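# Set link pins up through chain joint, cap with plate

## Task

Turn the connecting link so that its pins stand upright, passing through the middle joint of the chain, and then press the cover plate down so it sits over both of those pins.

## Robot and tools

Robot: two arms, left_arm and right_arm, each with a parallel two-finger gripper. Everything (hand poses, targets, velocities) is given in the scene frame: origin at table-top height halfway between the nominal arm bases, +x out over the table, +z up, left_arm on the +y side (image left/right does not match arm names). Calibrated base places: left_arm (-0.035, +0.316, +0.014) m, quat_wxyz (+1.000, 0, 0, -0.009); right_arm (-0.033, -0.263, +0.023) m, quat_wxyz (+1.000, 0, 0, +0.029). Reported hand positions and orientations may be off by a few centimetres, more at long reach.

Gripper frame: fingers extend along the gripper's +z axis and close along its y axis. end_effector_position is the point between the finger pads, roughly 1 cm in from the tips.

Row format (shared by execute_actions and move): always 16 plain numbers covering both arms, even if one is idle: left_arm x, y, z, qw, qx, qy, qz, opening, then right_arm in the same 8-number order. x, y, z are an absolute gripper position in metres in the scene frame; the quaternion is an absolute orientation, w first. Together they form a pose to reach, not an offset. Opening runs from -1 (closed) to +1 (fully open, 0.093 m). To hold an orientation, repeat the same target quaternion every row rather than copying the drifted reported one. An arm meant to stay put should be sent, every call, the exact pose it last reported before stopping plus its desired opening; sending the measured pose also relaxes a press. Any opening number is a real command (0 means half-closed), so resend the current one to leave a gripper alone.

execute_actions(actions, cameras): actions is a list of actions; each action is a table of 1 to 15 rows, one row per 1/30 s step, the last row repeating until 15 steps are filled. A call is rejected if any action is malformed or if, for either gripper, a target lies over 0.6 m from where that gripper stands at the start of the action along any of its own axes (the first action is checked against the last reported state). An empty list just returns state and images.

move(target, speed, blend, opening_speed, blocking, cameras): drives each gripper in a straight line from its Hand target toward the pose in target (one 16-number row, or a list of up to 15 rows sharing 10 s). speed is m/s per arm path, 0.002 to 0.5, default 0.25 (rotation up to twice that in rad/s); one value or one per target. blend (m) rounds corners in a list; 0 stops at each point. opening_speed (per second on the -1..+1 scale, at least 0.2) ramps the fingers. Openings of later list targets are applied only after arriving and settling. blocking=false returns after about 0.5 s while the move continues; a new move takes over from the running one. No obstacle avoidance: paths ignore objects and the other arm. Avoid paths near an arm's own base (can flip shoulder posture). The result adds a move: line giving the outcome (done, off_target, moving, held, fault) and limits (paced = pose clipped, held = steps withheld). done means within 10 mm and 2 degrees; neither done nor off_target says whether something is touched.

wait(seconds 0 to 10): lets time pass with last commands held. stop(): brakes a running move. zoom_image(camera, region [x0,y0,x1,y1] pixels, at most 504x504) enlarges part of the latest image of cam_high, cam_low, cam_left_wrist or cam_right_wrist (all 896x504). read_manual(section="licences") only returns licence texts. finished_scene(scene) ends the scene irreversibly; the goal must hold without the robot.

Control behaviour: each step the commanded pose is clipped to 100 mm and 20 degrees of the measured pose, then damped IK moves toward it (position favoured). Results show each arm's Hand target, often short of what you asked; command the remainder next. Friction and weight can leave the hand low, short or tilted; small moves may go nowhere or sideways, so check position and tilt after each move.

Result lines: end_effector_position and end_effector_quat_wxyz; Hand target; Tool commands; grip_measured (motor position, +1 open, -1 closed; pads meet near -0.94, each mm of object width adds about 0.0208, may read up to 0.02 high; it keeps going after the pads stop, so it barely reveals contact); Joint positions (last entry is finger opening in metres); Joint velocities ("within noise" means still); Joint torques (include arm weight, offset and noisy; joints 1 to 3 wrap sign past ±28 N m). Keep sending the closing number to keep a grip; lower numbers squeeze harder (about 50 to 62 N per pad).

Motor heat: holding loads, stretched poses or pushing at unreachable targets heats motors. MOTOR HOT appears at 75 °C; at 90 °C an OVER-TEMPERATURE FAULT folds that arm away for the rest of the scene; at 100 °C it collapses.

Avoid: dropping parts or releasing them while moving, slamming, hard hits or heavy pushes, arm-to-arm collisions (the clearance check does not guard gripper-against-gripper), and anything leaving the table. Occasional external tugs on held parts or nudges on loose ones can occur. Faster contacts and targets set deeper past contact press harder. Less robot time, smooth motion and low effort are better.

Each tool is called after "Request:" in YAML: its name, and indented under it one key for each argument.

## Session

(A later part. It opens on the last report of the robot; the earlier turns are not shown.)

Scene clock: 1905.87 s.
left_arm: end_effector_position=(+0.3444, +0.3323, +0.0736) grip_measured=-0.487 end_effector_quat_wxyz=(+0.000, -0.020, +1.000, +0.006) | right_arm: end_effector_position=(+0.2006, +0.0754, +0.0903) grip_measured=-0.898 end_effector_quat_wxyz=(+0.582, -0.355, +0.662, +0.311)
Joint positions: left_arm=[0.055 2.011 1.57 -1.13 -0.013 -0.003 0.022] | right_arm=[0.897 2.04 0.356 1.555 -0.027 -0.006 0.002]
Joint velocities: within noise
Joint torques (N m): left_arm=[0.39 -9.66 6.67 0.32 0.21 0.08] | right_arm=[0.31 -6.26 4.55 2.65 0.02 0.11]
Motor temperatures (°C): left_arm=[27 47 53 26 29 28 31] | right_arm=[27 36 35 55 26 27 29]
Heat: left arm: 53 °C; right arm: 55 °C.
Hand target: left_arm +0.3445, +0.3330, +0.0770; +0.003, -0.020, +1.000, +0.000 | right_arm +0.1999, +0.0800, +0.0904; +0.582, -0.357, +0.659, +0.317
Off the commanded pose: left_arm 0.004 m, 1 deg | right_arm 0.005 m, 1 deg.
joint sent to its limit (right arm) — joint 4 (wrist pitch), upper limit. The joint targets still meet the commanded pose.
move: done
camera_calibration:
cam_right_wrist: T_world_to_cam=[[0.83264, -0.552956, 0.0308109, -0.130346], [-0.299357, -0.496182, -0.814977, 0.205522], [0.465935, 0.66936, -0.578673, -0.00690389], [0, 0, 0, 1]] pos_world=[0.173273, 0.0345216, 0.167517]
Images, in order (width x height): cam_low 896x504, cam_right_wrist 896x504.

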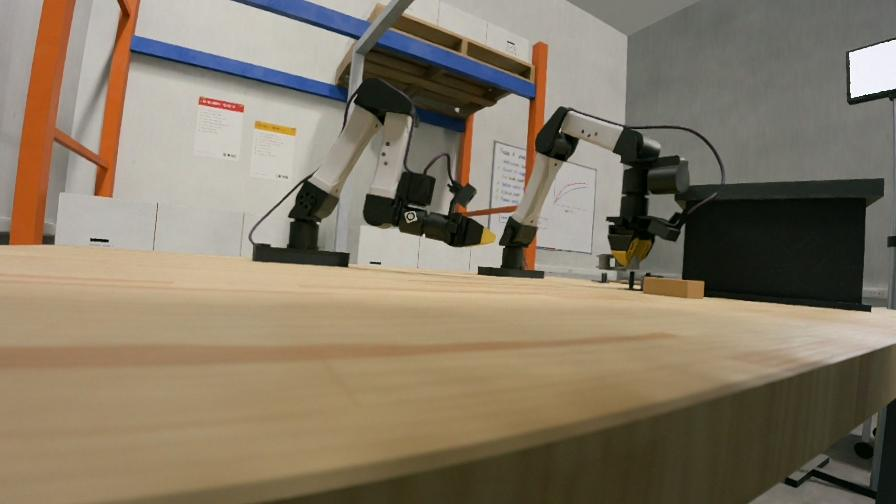

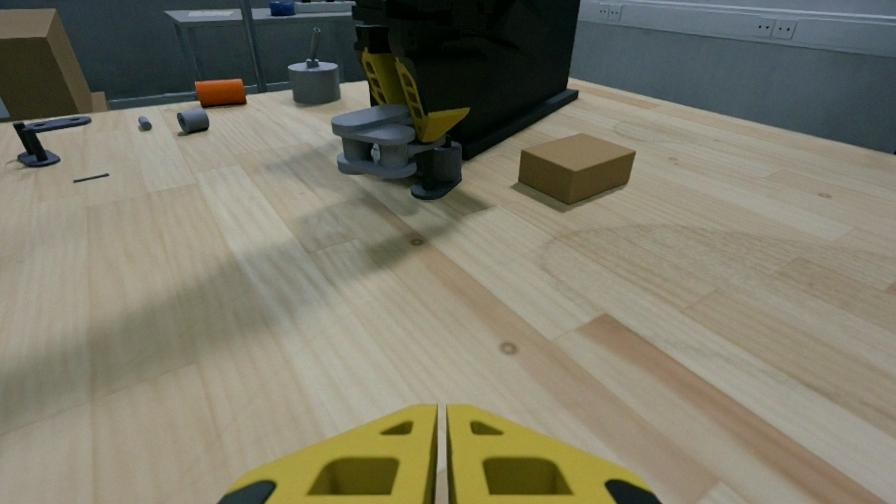

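Request:
move:
  target: [0.3447,0.333,0.069,0.003,-0.02,0.9998,0,-0.6,0.20,0.0801,0.0904,0.582,-0.357,0.659,0.317,-0.9]
  speed: 0.02
  cameras: ["cam_right_wrist","cam_low"]

Request:
zoom_image:
  camera: "cam_right_wrist"
  region: [380, 70, 480, 170]

Request:
zoom_image:
  camera: "cam_low"
  region: [612, 240, 662, 295]

Scene clock: 1915.47 s.
left_arm: end_effector_position=(+0.3446, +0.3323, +0.0682) grip_measured=-0.487 end_effector_quat_wxyz=(+0.003, -0.020, +1.000, +0.006) | right_arm: end_effector_position=(+0.2006, +0.0754, +0.0903) grip_measured=-0.898 end_effector_quat_wxyz=(+0.582, -0.355, +0.662, +0.311)
Joint positions: left_arm=[0.055 2.011 1.549 -1.102 -0.013 -0.003 0.022] | right_arm=[0.897 2.04 0.356 1.555 -0.027 -0.006 0.002]
Joint velocities: within noise
Joint torques (N m): left_arm=[0.35 -9.13 6.64 0.31 0.21 0.07] | right_arm=[0.25 -6.17 4.48 2.69 0.01 0.18]
Motor temperatures (°C): left_arm=[27 47 52 26 29 28 31] | right_arm=[27 36 35 55 26 27 29]
Heat: left arm: 52 °C; right arm: 55 °C.
Hand target: left_arm +0.3447, +0.3330, +0.0690; +0.003, -0.020, +1.000, +0.000 | right_arm +0.1999, +0.0800, +0.0904; +0.582, -0.357, +0.659, +0.317
Off the commanded pose: left_arm 0.001 m, 1 deg | right_arm 0.005 m, 1 deg.
joint sent to its limit (right arm) — joint 4 (wrist pitch), upper limit. The joint targets still meet the commanded pose.
move: done
camera_calibration:
cam_right_wrist: T_world_to_cam=[[0.83264, -0.552956, 0.0308109, -0.130346], [-0.299357, -0.496182, -0.814977, 0.205522], [0.465935, 0.66936, -0.578673, -0.00690389], [0, 0, 0, 1]] pos_world=[0.173273, 0.0345216, 0.167517]
Images, in order (width x height): cam_low 896x504, cam_right_wrist 896x504.

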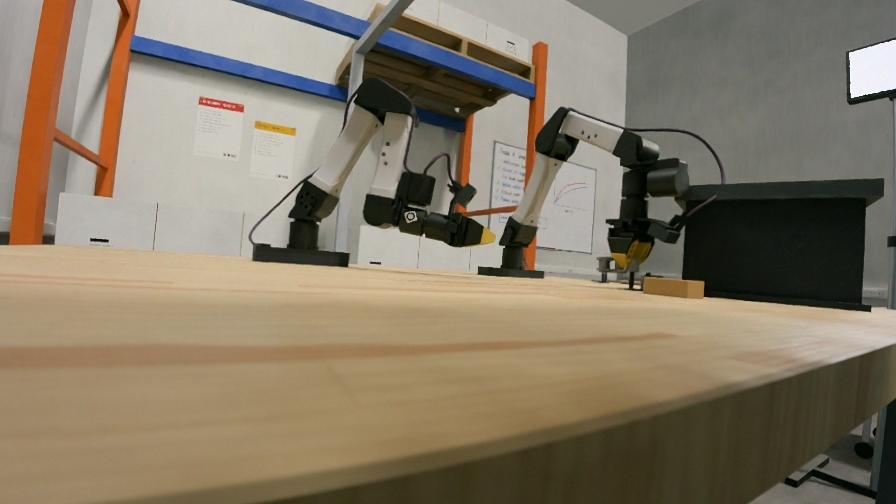

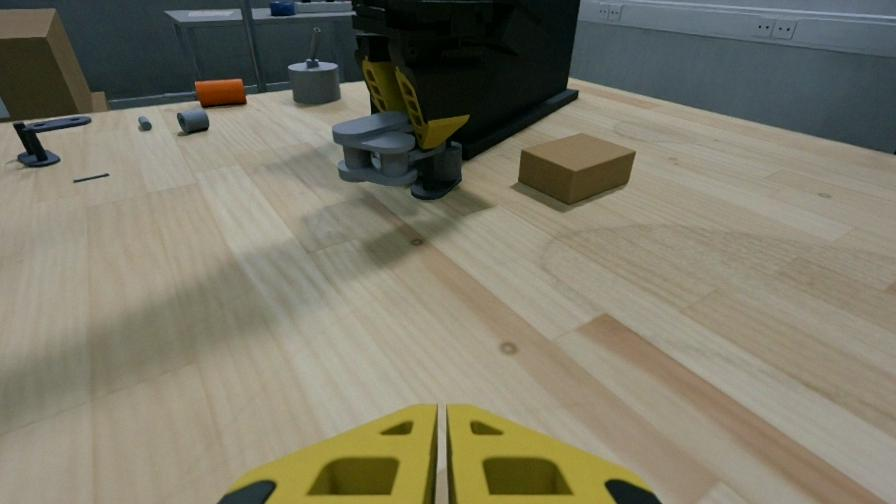

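Scaled by 5.040 from the camera's 896x504 image, which has a finer 1280x720 frame.

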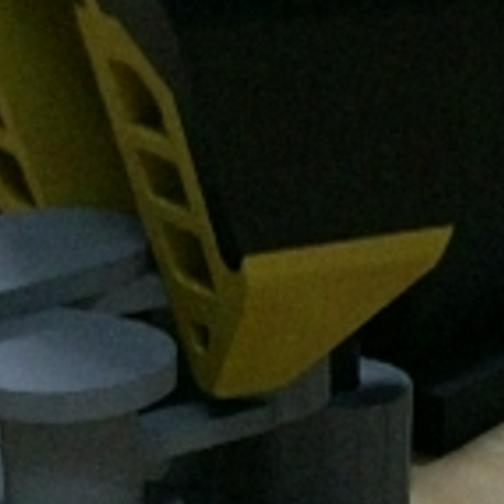

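Scaled by 9.164 from the camera's 896x504 image, which has a finer 1280x720 frame.

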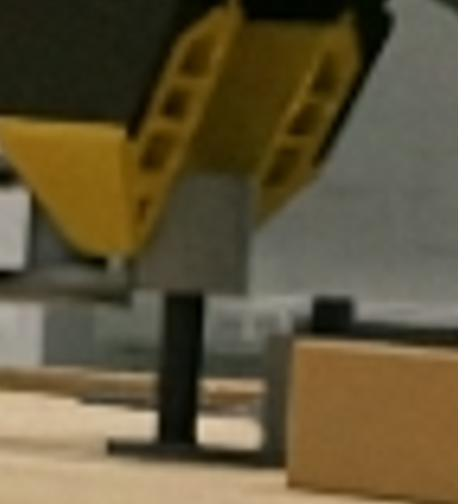

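Request:
move:
  target: [0.3447,0.333,0.062,0.003,-0.02,0.9998,0,-0.6,0.20,0.0801,0.0904,0.582,-0.357,0.659,0.317,-0.9]
  speed: 0.02
  cameras: ["cam_right_wrist","cam_low","cam_left_wrist"]

Request:
zoom_image:
  camera: "cam_right_wrist"
  region: [380, 70, 480, 210]

Request:
zoom_image:
  camera: "cam_low"
  region: [612, 240, 662, 295]

Scene clock: 1924.10 s.
left_arm: end_effector_position=(+0.3447, +0.3323, +0.0605) grip_measured=-0.487 end_effector_quat_wxyz=(+0.002, -0.020, +1.000, +0.006) | right_arm: end_effector_position=(+0.2006, +0.0754, +0.0903) grip_measured=-0.898 end_effector_quat_wxyz=(+0.582, -0.355, +0.662, +0.311)
Joint positions: left_arm=[0.055 2.019 1.529 -1.076 -0.013 -0.003 0.022] | right_arm=[0.897 2.04 0.356 1.555 -0.027 -0.006 0.002]
Joint velocities: within noise
Joint torques (N m): left_arm=[0.38 -9.21 6.53 0.26 0.23 0.09] | right_arm=[0.29 -6.26 4.51 2.66 0.01 0.15]
Motor temperatures (°C): left_arm=[27 47 51 26 29 28 31] | right_arm=[27 36 35 55 26 27 29]
Heat: left arm: 51 °C; right arm: 55 °C.
Hand target: left_arm +0.3447, +0.3330, +0.0620; +0.003, -0.020, +1.000, +0.000 | right_arm +0.1999, +0.0800, +0.0904; +0.582, -0.357, +0.659, +0.317
Off the commanded pose: left_arm 0.002 m, 1 deg | right_arm 0.005 m, 1 deg.
joint sent to its limit (right arm) — joint 4 (wrist pitch), upper limit. The joint targets still meet the commanded pose.
move: done
camera_calibration:
cam_left_wrist: T_world_to_cam=[[0.0187993, -0.999778, -0.00950561, 0.327324], [-0.903115, -0.0210594, 0.428883, 0.332868], [-0.428988, 0.000521946, -0.90331, 0.277949], [0, 0, 0, 1]] pos_world=[0.413701, 0.334117, 0.111424]
cam_right_wrist: T_world_to_cam=[[0.83264, -0.552956, 0.0308109, -0.130346], [-0.299357, -0.496182, -0.814977, 0.205522], [0.465935, 0.66936, -0.578673, -0.00690389], [0, 0, 0, 1]] pos_world=[0.173273, 0.0345216, 0.167517]
Images, in order (width x height): cam_low 896x504, cam_left_wrist 896x504, cam_right_wrist 896x504.

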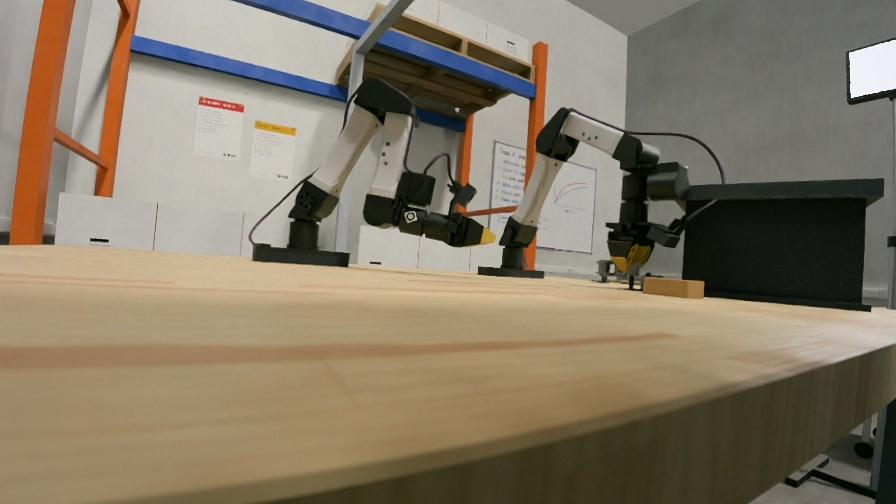

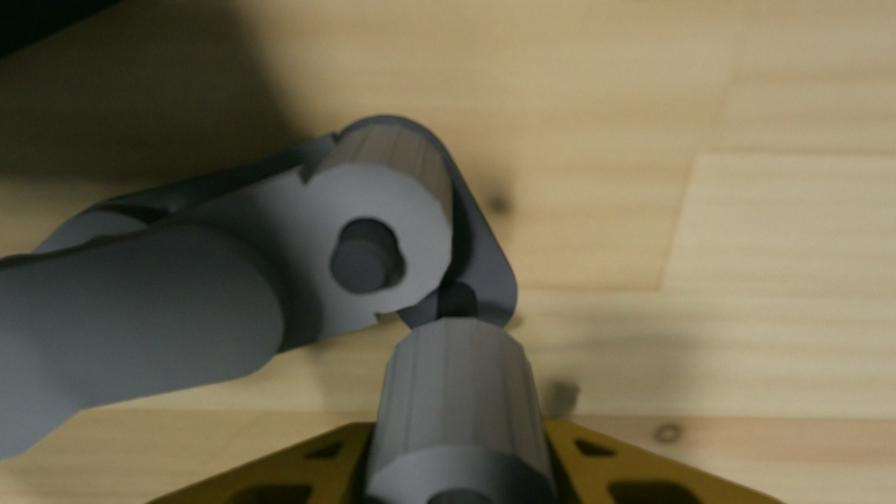

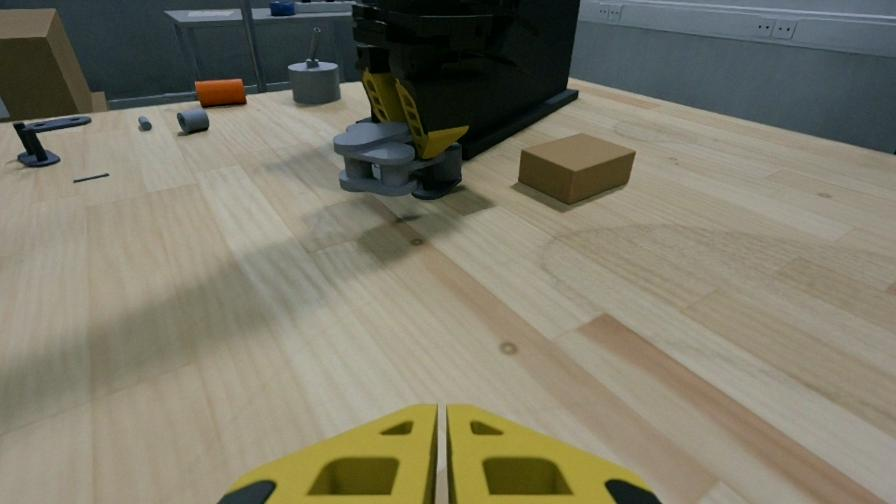

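Scaled by 3.600 from the camera's 896x504 image, which has a finer 1280x720 frame.

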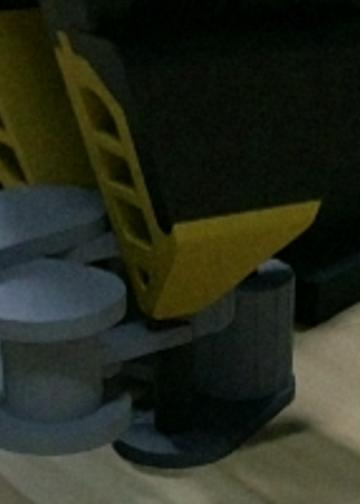

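Scaled by 9.164 from the camera's 896x504 image, which has a finer 1280x720 frame.

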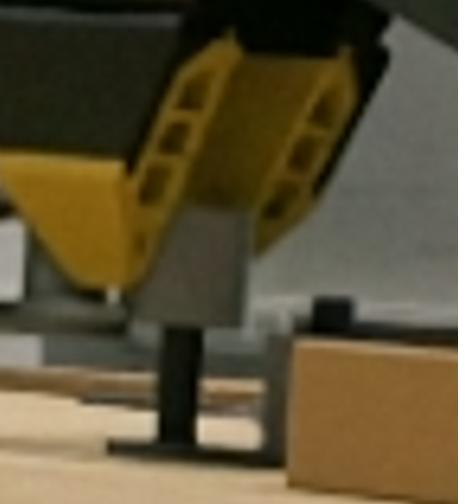

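Request:
move:
  target: [0.3447,0.333,0.054,0.003,-0.02,0.9998,0,-0.6,0.20,0.0801,0.0904,0.582,-0.357,0.659,0.317,-0.9]
  speed: 0.02

Request:
zoom_image:
  camera: "cam_low"
  region: [612, 240, 662, 295]

Request:
zoom_image:
  camera: "cam_right_wrist"
  region: [380, 70, 480, 170]

Scene clock: 1958.43 s.
left_arm: end_effector_position=(+0.3450, +0.3323, +0.0524) grip_measured=-0.487 end_effector_quat_wxyz=(+0.003, -0.020, +1.000, +0.006) | right_arm: end_effector_position=(+0.2006, +0.0754, +0.0903) grip_measured=-0.898 end_effector_quat_wxyz=(+0.582, -0.355, +0.662, +0.311)
Joint positions: left_arm=[0.055 2.028 1.508 -1.046 -0.013 -0.003 0.022] | right_arm=[0.897 2.04 0.356 1.555 -0.027 -0.006 0.002]
Joint velocities: within noise
Joint torques (N m): left_arm=[0.35 -9.28 6.46 0.29 0.21 0.08] | right_arm=[0.25 -6.35 4.66 2.74 0.03 0.13]
Motor temperatures (°C): left_arm=[27 49 51 26 29 28 31] | right_arm=[27 36 34 55 26 27 29]
Heat: left arm: 51 °C; right arm: 55 °C.
Hand target: left_arm +0.3447, +0.3330, +0.0539; +0.003, -0.020, +1.000, +0.000 | right_arm +0.1999, +0.0800, +0.0904; +0.582, -0.357, +0.659, +0.317
Off the commanded pose: left_arm 0.002 m, 1 deg | right_arm 0.005 m, 1 deg.
joint sent to its limit (right arm) — joint 4 (wrist pitch), upper limit. The joint targets still meet the commanded pose.
move: done
camera_calibration:
cam_left_wrist: T_world_to_cam=[[0.0188066, -0.999778, -0.00951983, 0.32725], [-0.903441, -0.0210716, 0.428194, 0.336719], [-0.428299, 0.00054775, -0.903637, 0.270488], [0, 0, 0, 1]] pos_world=[0.413902, 0.334124, 0.103357]
cam_right_wrist: T_world_to_cam=[[0.83264, -0.552956, 0.0308109, -0.130346], [-0.299357, -0.496182, -0.814977, 0.205522], [0.465935, 0.66936, -0.578673, -0.00690389], [0, 0, 0, 1]] pos_world=[0.173273, 0.0345216, 0.167517]

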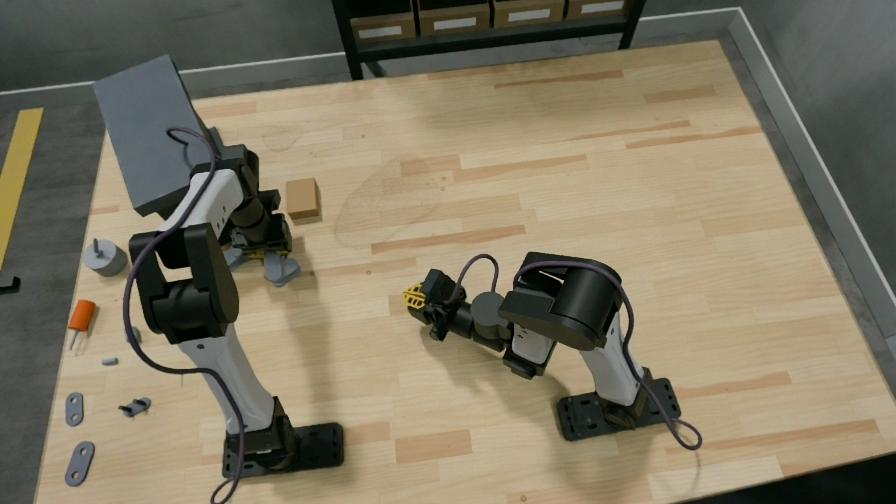

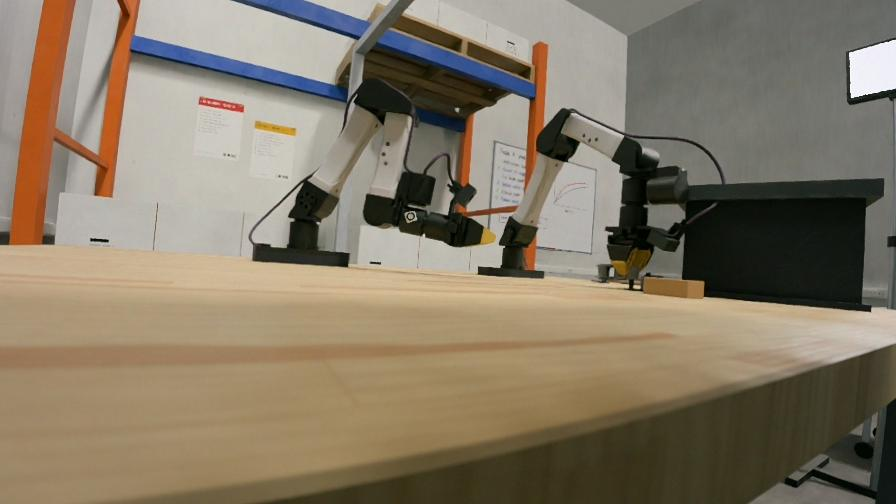

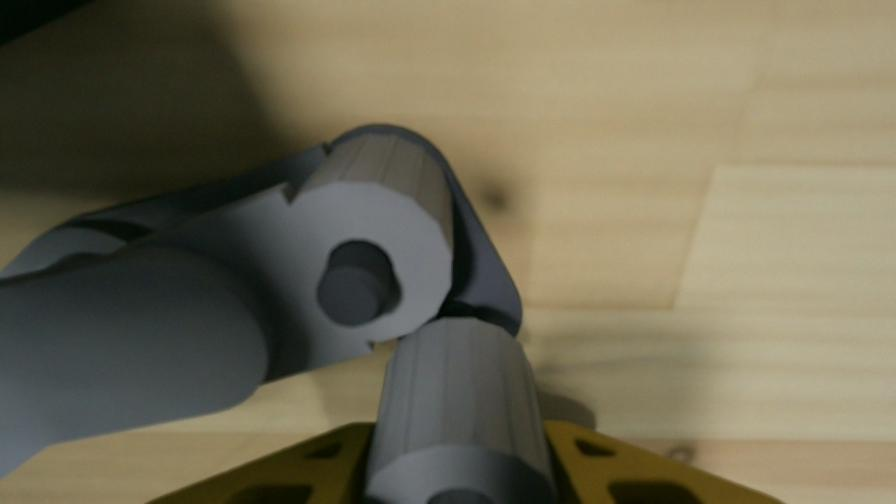

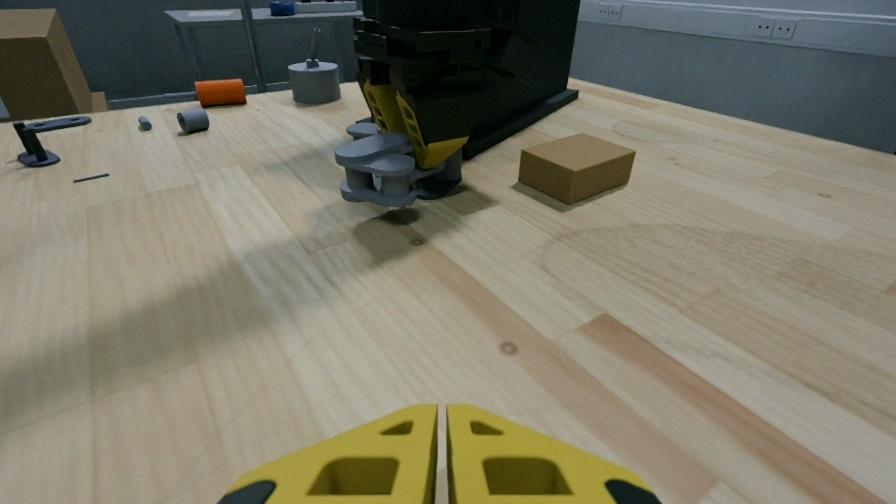

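Scaled by 9.164 from the camera's 896x504 image, which has a finer 1280x720 frame.

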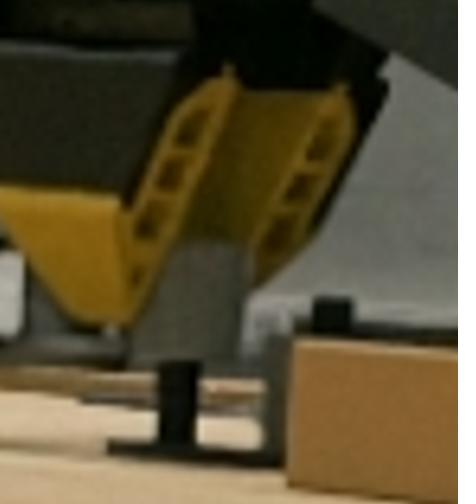

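Scaled by 5.040 from the camera's 896x504 image, which has a finer 1280x720 frame.

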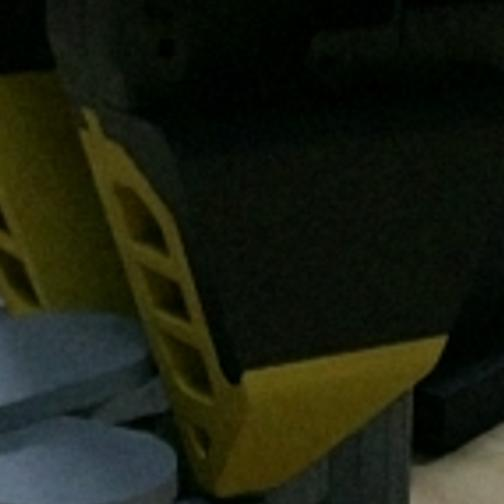

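Request:
move:
  target:
    - [0.3447,0.333,0.046,0.003,-0.02,0.9998,0,-0.6,0.20,0.0801,0.0904,0.582,-0.357,0.659,0.317,-0.9]
    - [0.3447,0.333,0.040,0.003,-0.02,0.9998,0,-0.6,0.20,0.0801,0.0904,0.582,-0.357,0.659,0.317,-0.9]
  speed: 0.02

Request:
zoom_image:
  camera: "cam_low"
  region: [612, 240, 662, 295]

Request:
zoom_image:
  camera: "cam_right_wrist"
  region: [330, 70, 480, 220]

Scene clock: 1967.73 s.
left_arm: end_effector_position=(+0.3454, +0.3323, +0.0389) grip_measured=-0.487 end_effector_quat_wxyz=(+0.004, -0.020, +1.000, +0.006) | right_arm: end_effector_position=(+0.2006, +0.0754, +0.0903) grip_measured=-0.898 end_effector_quat_wxyz=(+0.582, -0.355, +0.662, +0.311)
Joint positions: left_arm=[0.055 2.043 1.475 -0.995 -0.013 -0.003 0.022] | right_arm=[0.897 2.04 0.356 1.555 -0.027 -0.006 0.002]
Joint velocities: within noise
Joint torques (N m): left_arm=[0.35 -9.25 6.38 0.29 0.21 0.09] | right_arm=[0.29 -6.28 4.48 2.71 0.01 0.16]
Motor temperatures (°C): left_arm=[27 48 50 26 29 28 31] | right_arm=[27 36 34 55 26 27 29]
Heat: left arm: 50 °C; right arm: 55 °C.
Hand target: left_arm +0.3447, +0.3330, +0.0399; +0.003, -0.020, +1.000, +0.000 | right_arm +0.1999, +0.0800, +0.0904; +0.582, -0.357, +0.659, +0.317
Off the commanded pose: left_arm 0.001 m, 1 deg | right_arm 0.005 m, 1 deg.
joint sent to its limit (right arm) — joint 4 (wrist pitch), upper limit. The joint targets still meet the commanded pose.
move: done
camera_calibration:
cam_left_wrist: T_world_to_cam=[[0.0188284, -0.999777, -0.00956246, 0.327123], [-0.904418, -0.0211082, 0.426124, 0.34338], [-0.426231, 0.000625219, -0.904614, 0.257742], [0, 0, 0, 1]] pos_world=[0.414258, 0.334138, 0.0899622]
cam_right_wrist: T_world_to_cam=[[0.83264, -0.552956, 0.0308109, -0.130346], [-0.299357, -0.496182, -0.814977, 0.205522], [0.465935, 0.66936, -0.578673, -0.00690389], [0, 0, 0, 1]] pos_world=[0.173273, 0.0345216, 0.167517]

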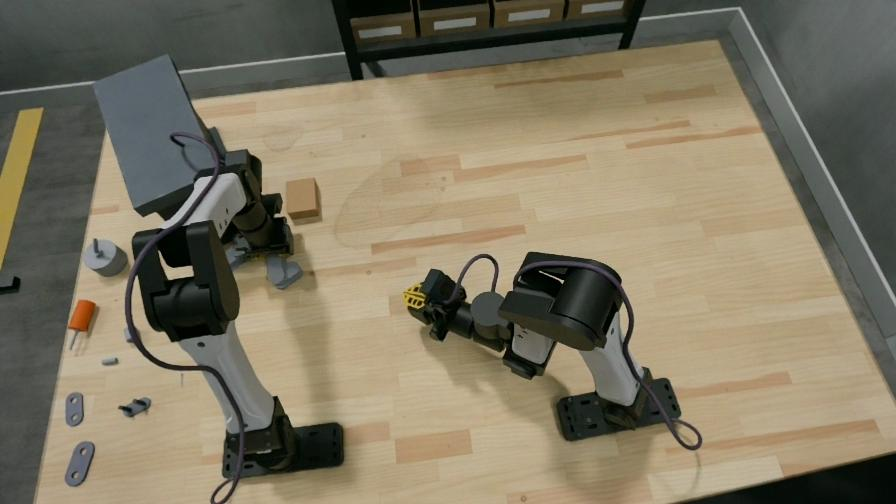

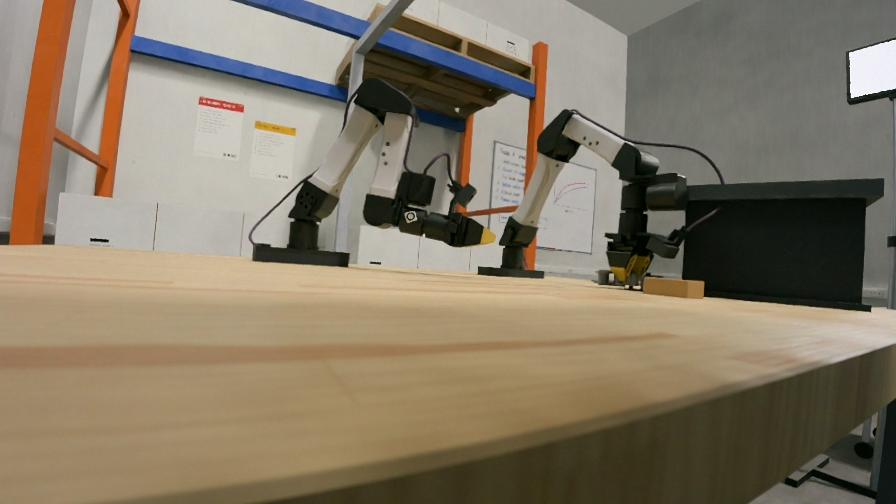

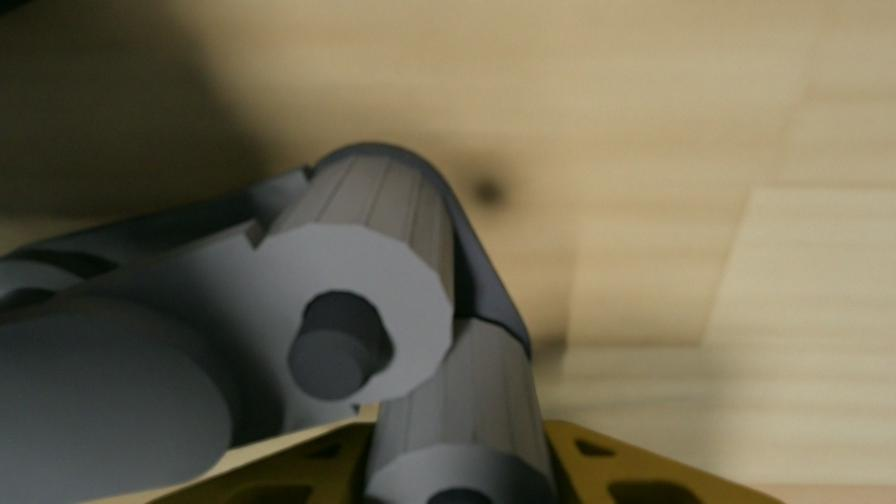

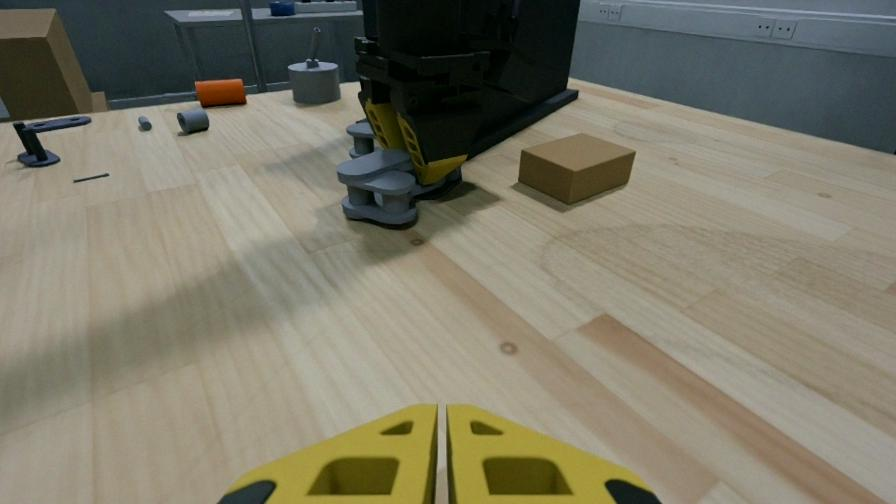

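Scaled by 9.164 from the camera's 896x504 image, which has a finer 1280x720 frame.

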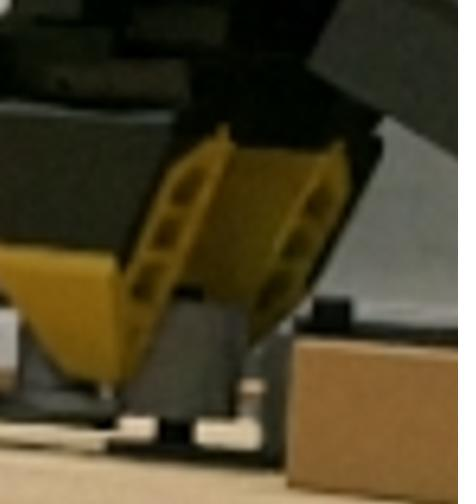

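Scaled by 3.360 from the camera's 896x504 image, which has a finer 1280x720 frame.

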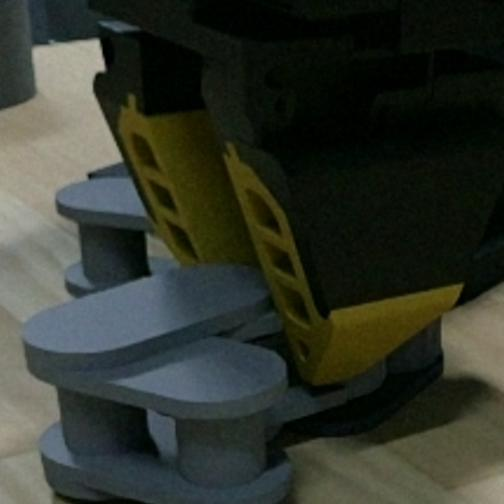

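Request:
move:
  target: [0.3447,0.333,0.0335,0.003,-0.02,0.9998,0,-0.6,0.20,0.0801,0.0904,0.582,-0.357,0.659,0.317,-0.9]
  speed: 0.02

Request:
zoom_image:
  camera: "cam_low"
  region: [612, 240, 662, 295]

Request:
zoom_image:
  camera: "cam_right_wrist"
  region: [330, 70, 480, 220]

Scene clock: 1975.50 s.
left_arm: end_effector_position=(+0.3437, +0.3323, +0.0345) grip_measured=-0.487 end_effector_quat_wxyz=(+0.002, -0.020, +1.000, +0.006) | right_arm: end_effector_position=(+0.2006, +0.0754, +0.0903) grip_measured=-0.898 end_effector_quat_wxyz=(+0.582, -0.355, +0.662, +0.311)
Joint positions: left_arm=[0.055 2.046 1.461 -0.982 -0.013 -0.003 0.022] | right_arm=[0.897 2.04 0.356 1.555 -0.027 -0.006 0.002]
Joint velocities: within noise
Joint torques (N m): left_arm=[0.39 -8.87 6.17 0.39 0.23 0.09] | right_arm=[0.24 -6.26 4.55 2.7 -0.02 0.16]
Motor temperatures (°C): left_arm=[27 47 50 26 29 28 31] | right_arm=[27 36 34 55 26 27 29]
Heat: left arm: 50 °C; right arm: 55 °C.
Hand target: left_arm +0.3447, +0.3330, +0.0335; +0.003, -0.020, +1.000, +0.000 | right_arm +0.1999, +0.0800, +0.0904; +0.582, -0.357, +0.659, +0.317
Off the commanded pose: left_arm 0.002 m, 1 deg | right_arm 0.005 m, 1 deg.
joint sent to its limit (right arm) — joint 4 (wrist pitch), upper limit. The joint targets still meet the commanded pose.
move: done
camera_calibration:
cam_left_wrist: T_world_to_cam=[[0.0187848, -0.999779, -0.00947716, 0.327062], [-0.902459, -0.0210349, 0.430261, 0.342883], [-0.430365, 0.000470365, -0.902655, 0.254427], [0, 0, 0, 1]] pos_world=[0.412791, 0.334083, 0.0852303]
cam_right_wrist: T_world_to_cam=[[0.83264, -0.552956, 0.0308109, -0.130346], [-0.299357, -0.496182, -0.814977, 0.205522], [0.465935, 0.66936, -0.578673, -0.00690389], [0, 0, 0, 1]] pos_world=[0.173273, 0.0345216, 0.167517]

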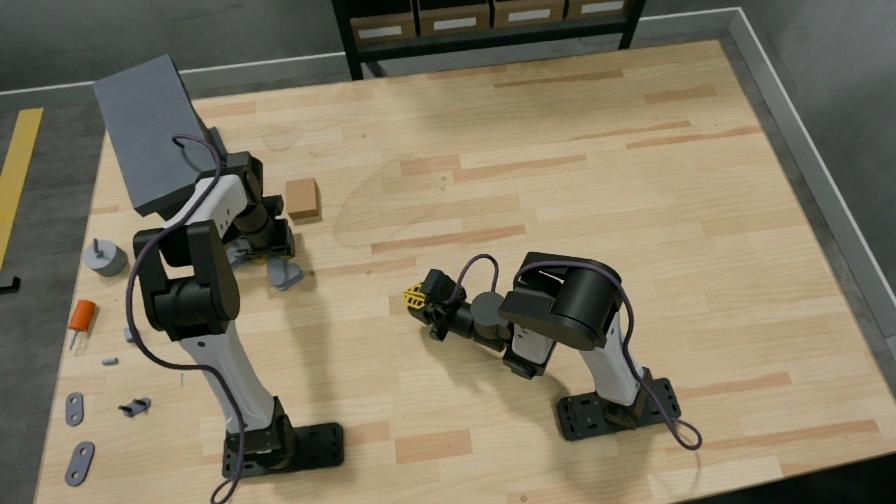

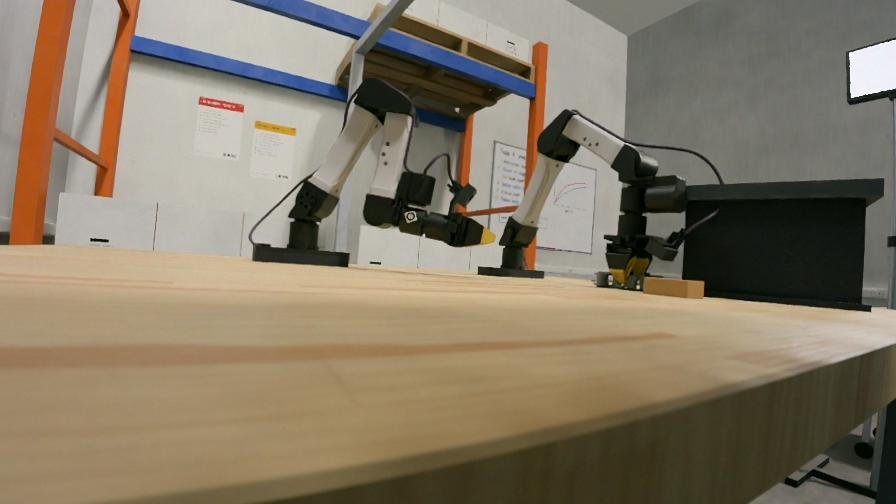

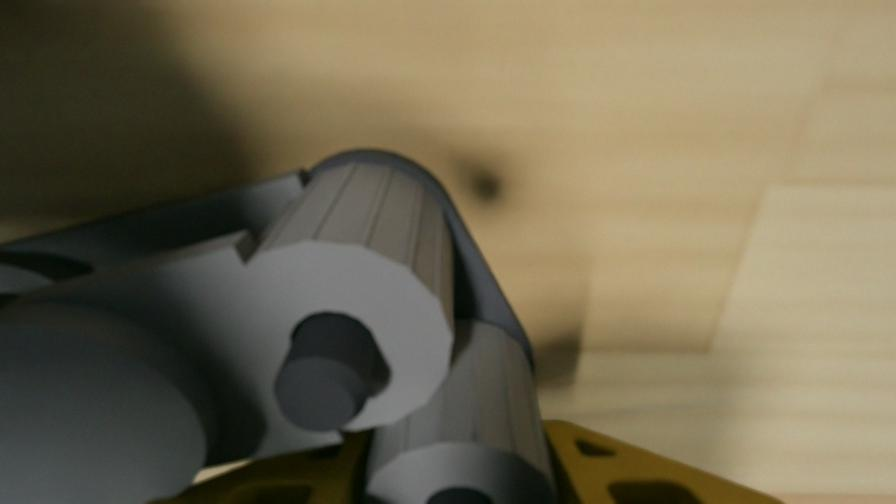

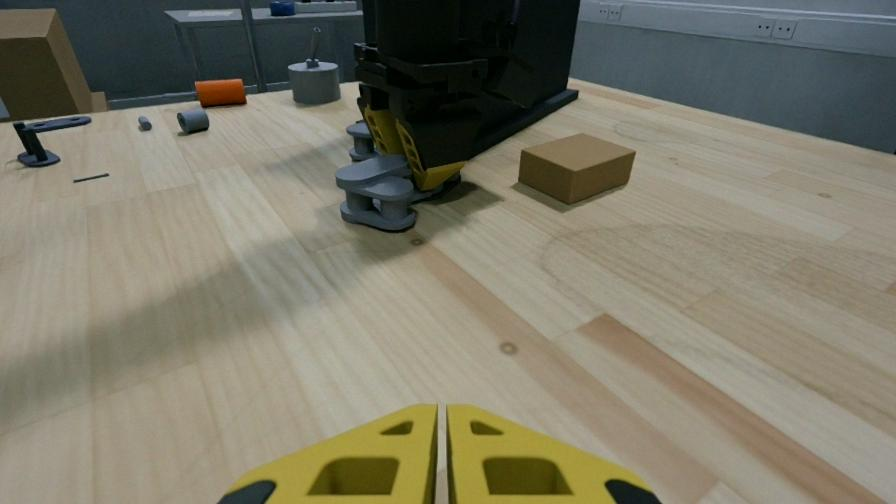

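Scaled by 9.164 from the camera's 896x504 image, which has a finer 1280x720 frame.

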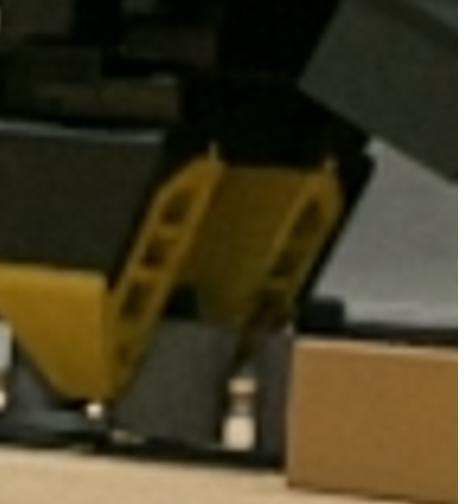

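Scaled by 3.360 from the camera's 896x504 image, which has a finer 1280x720 frame.

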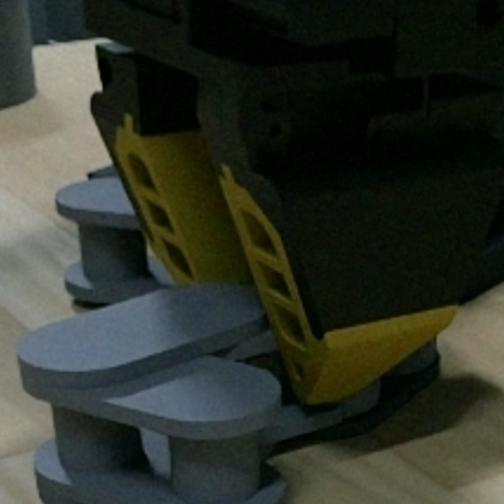

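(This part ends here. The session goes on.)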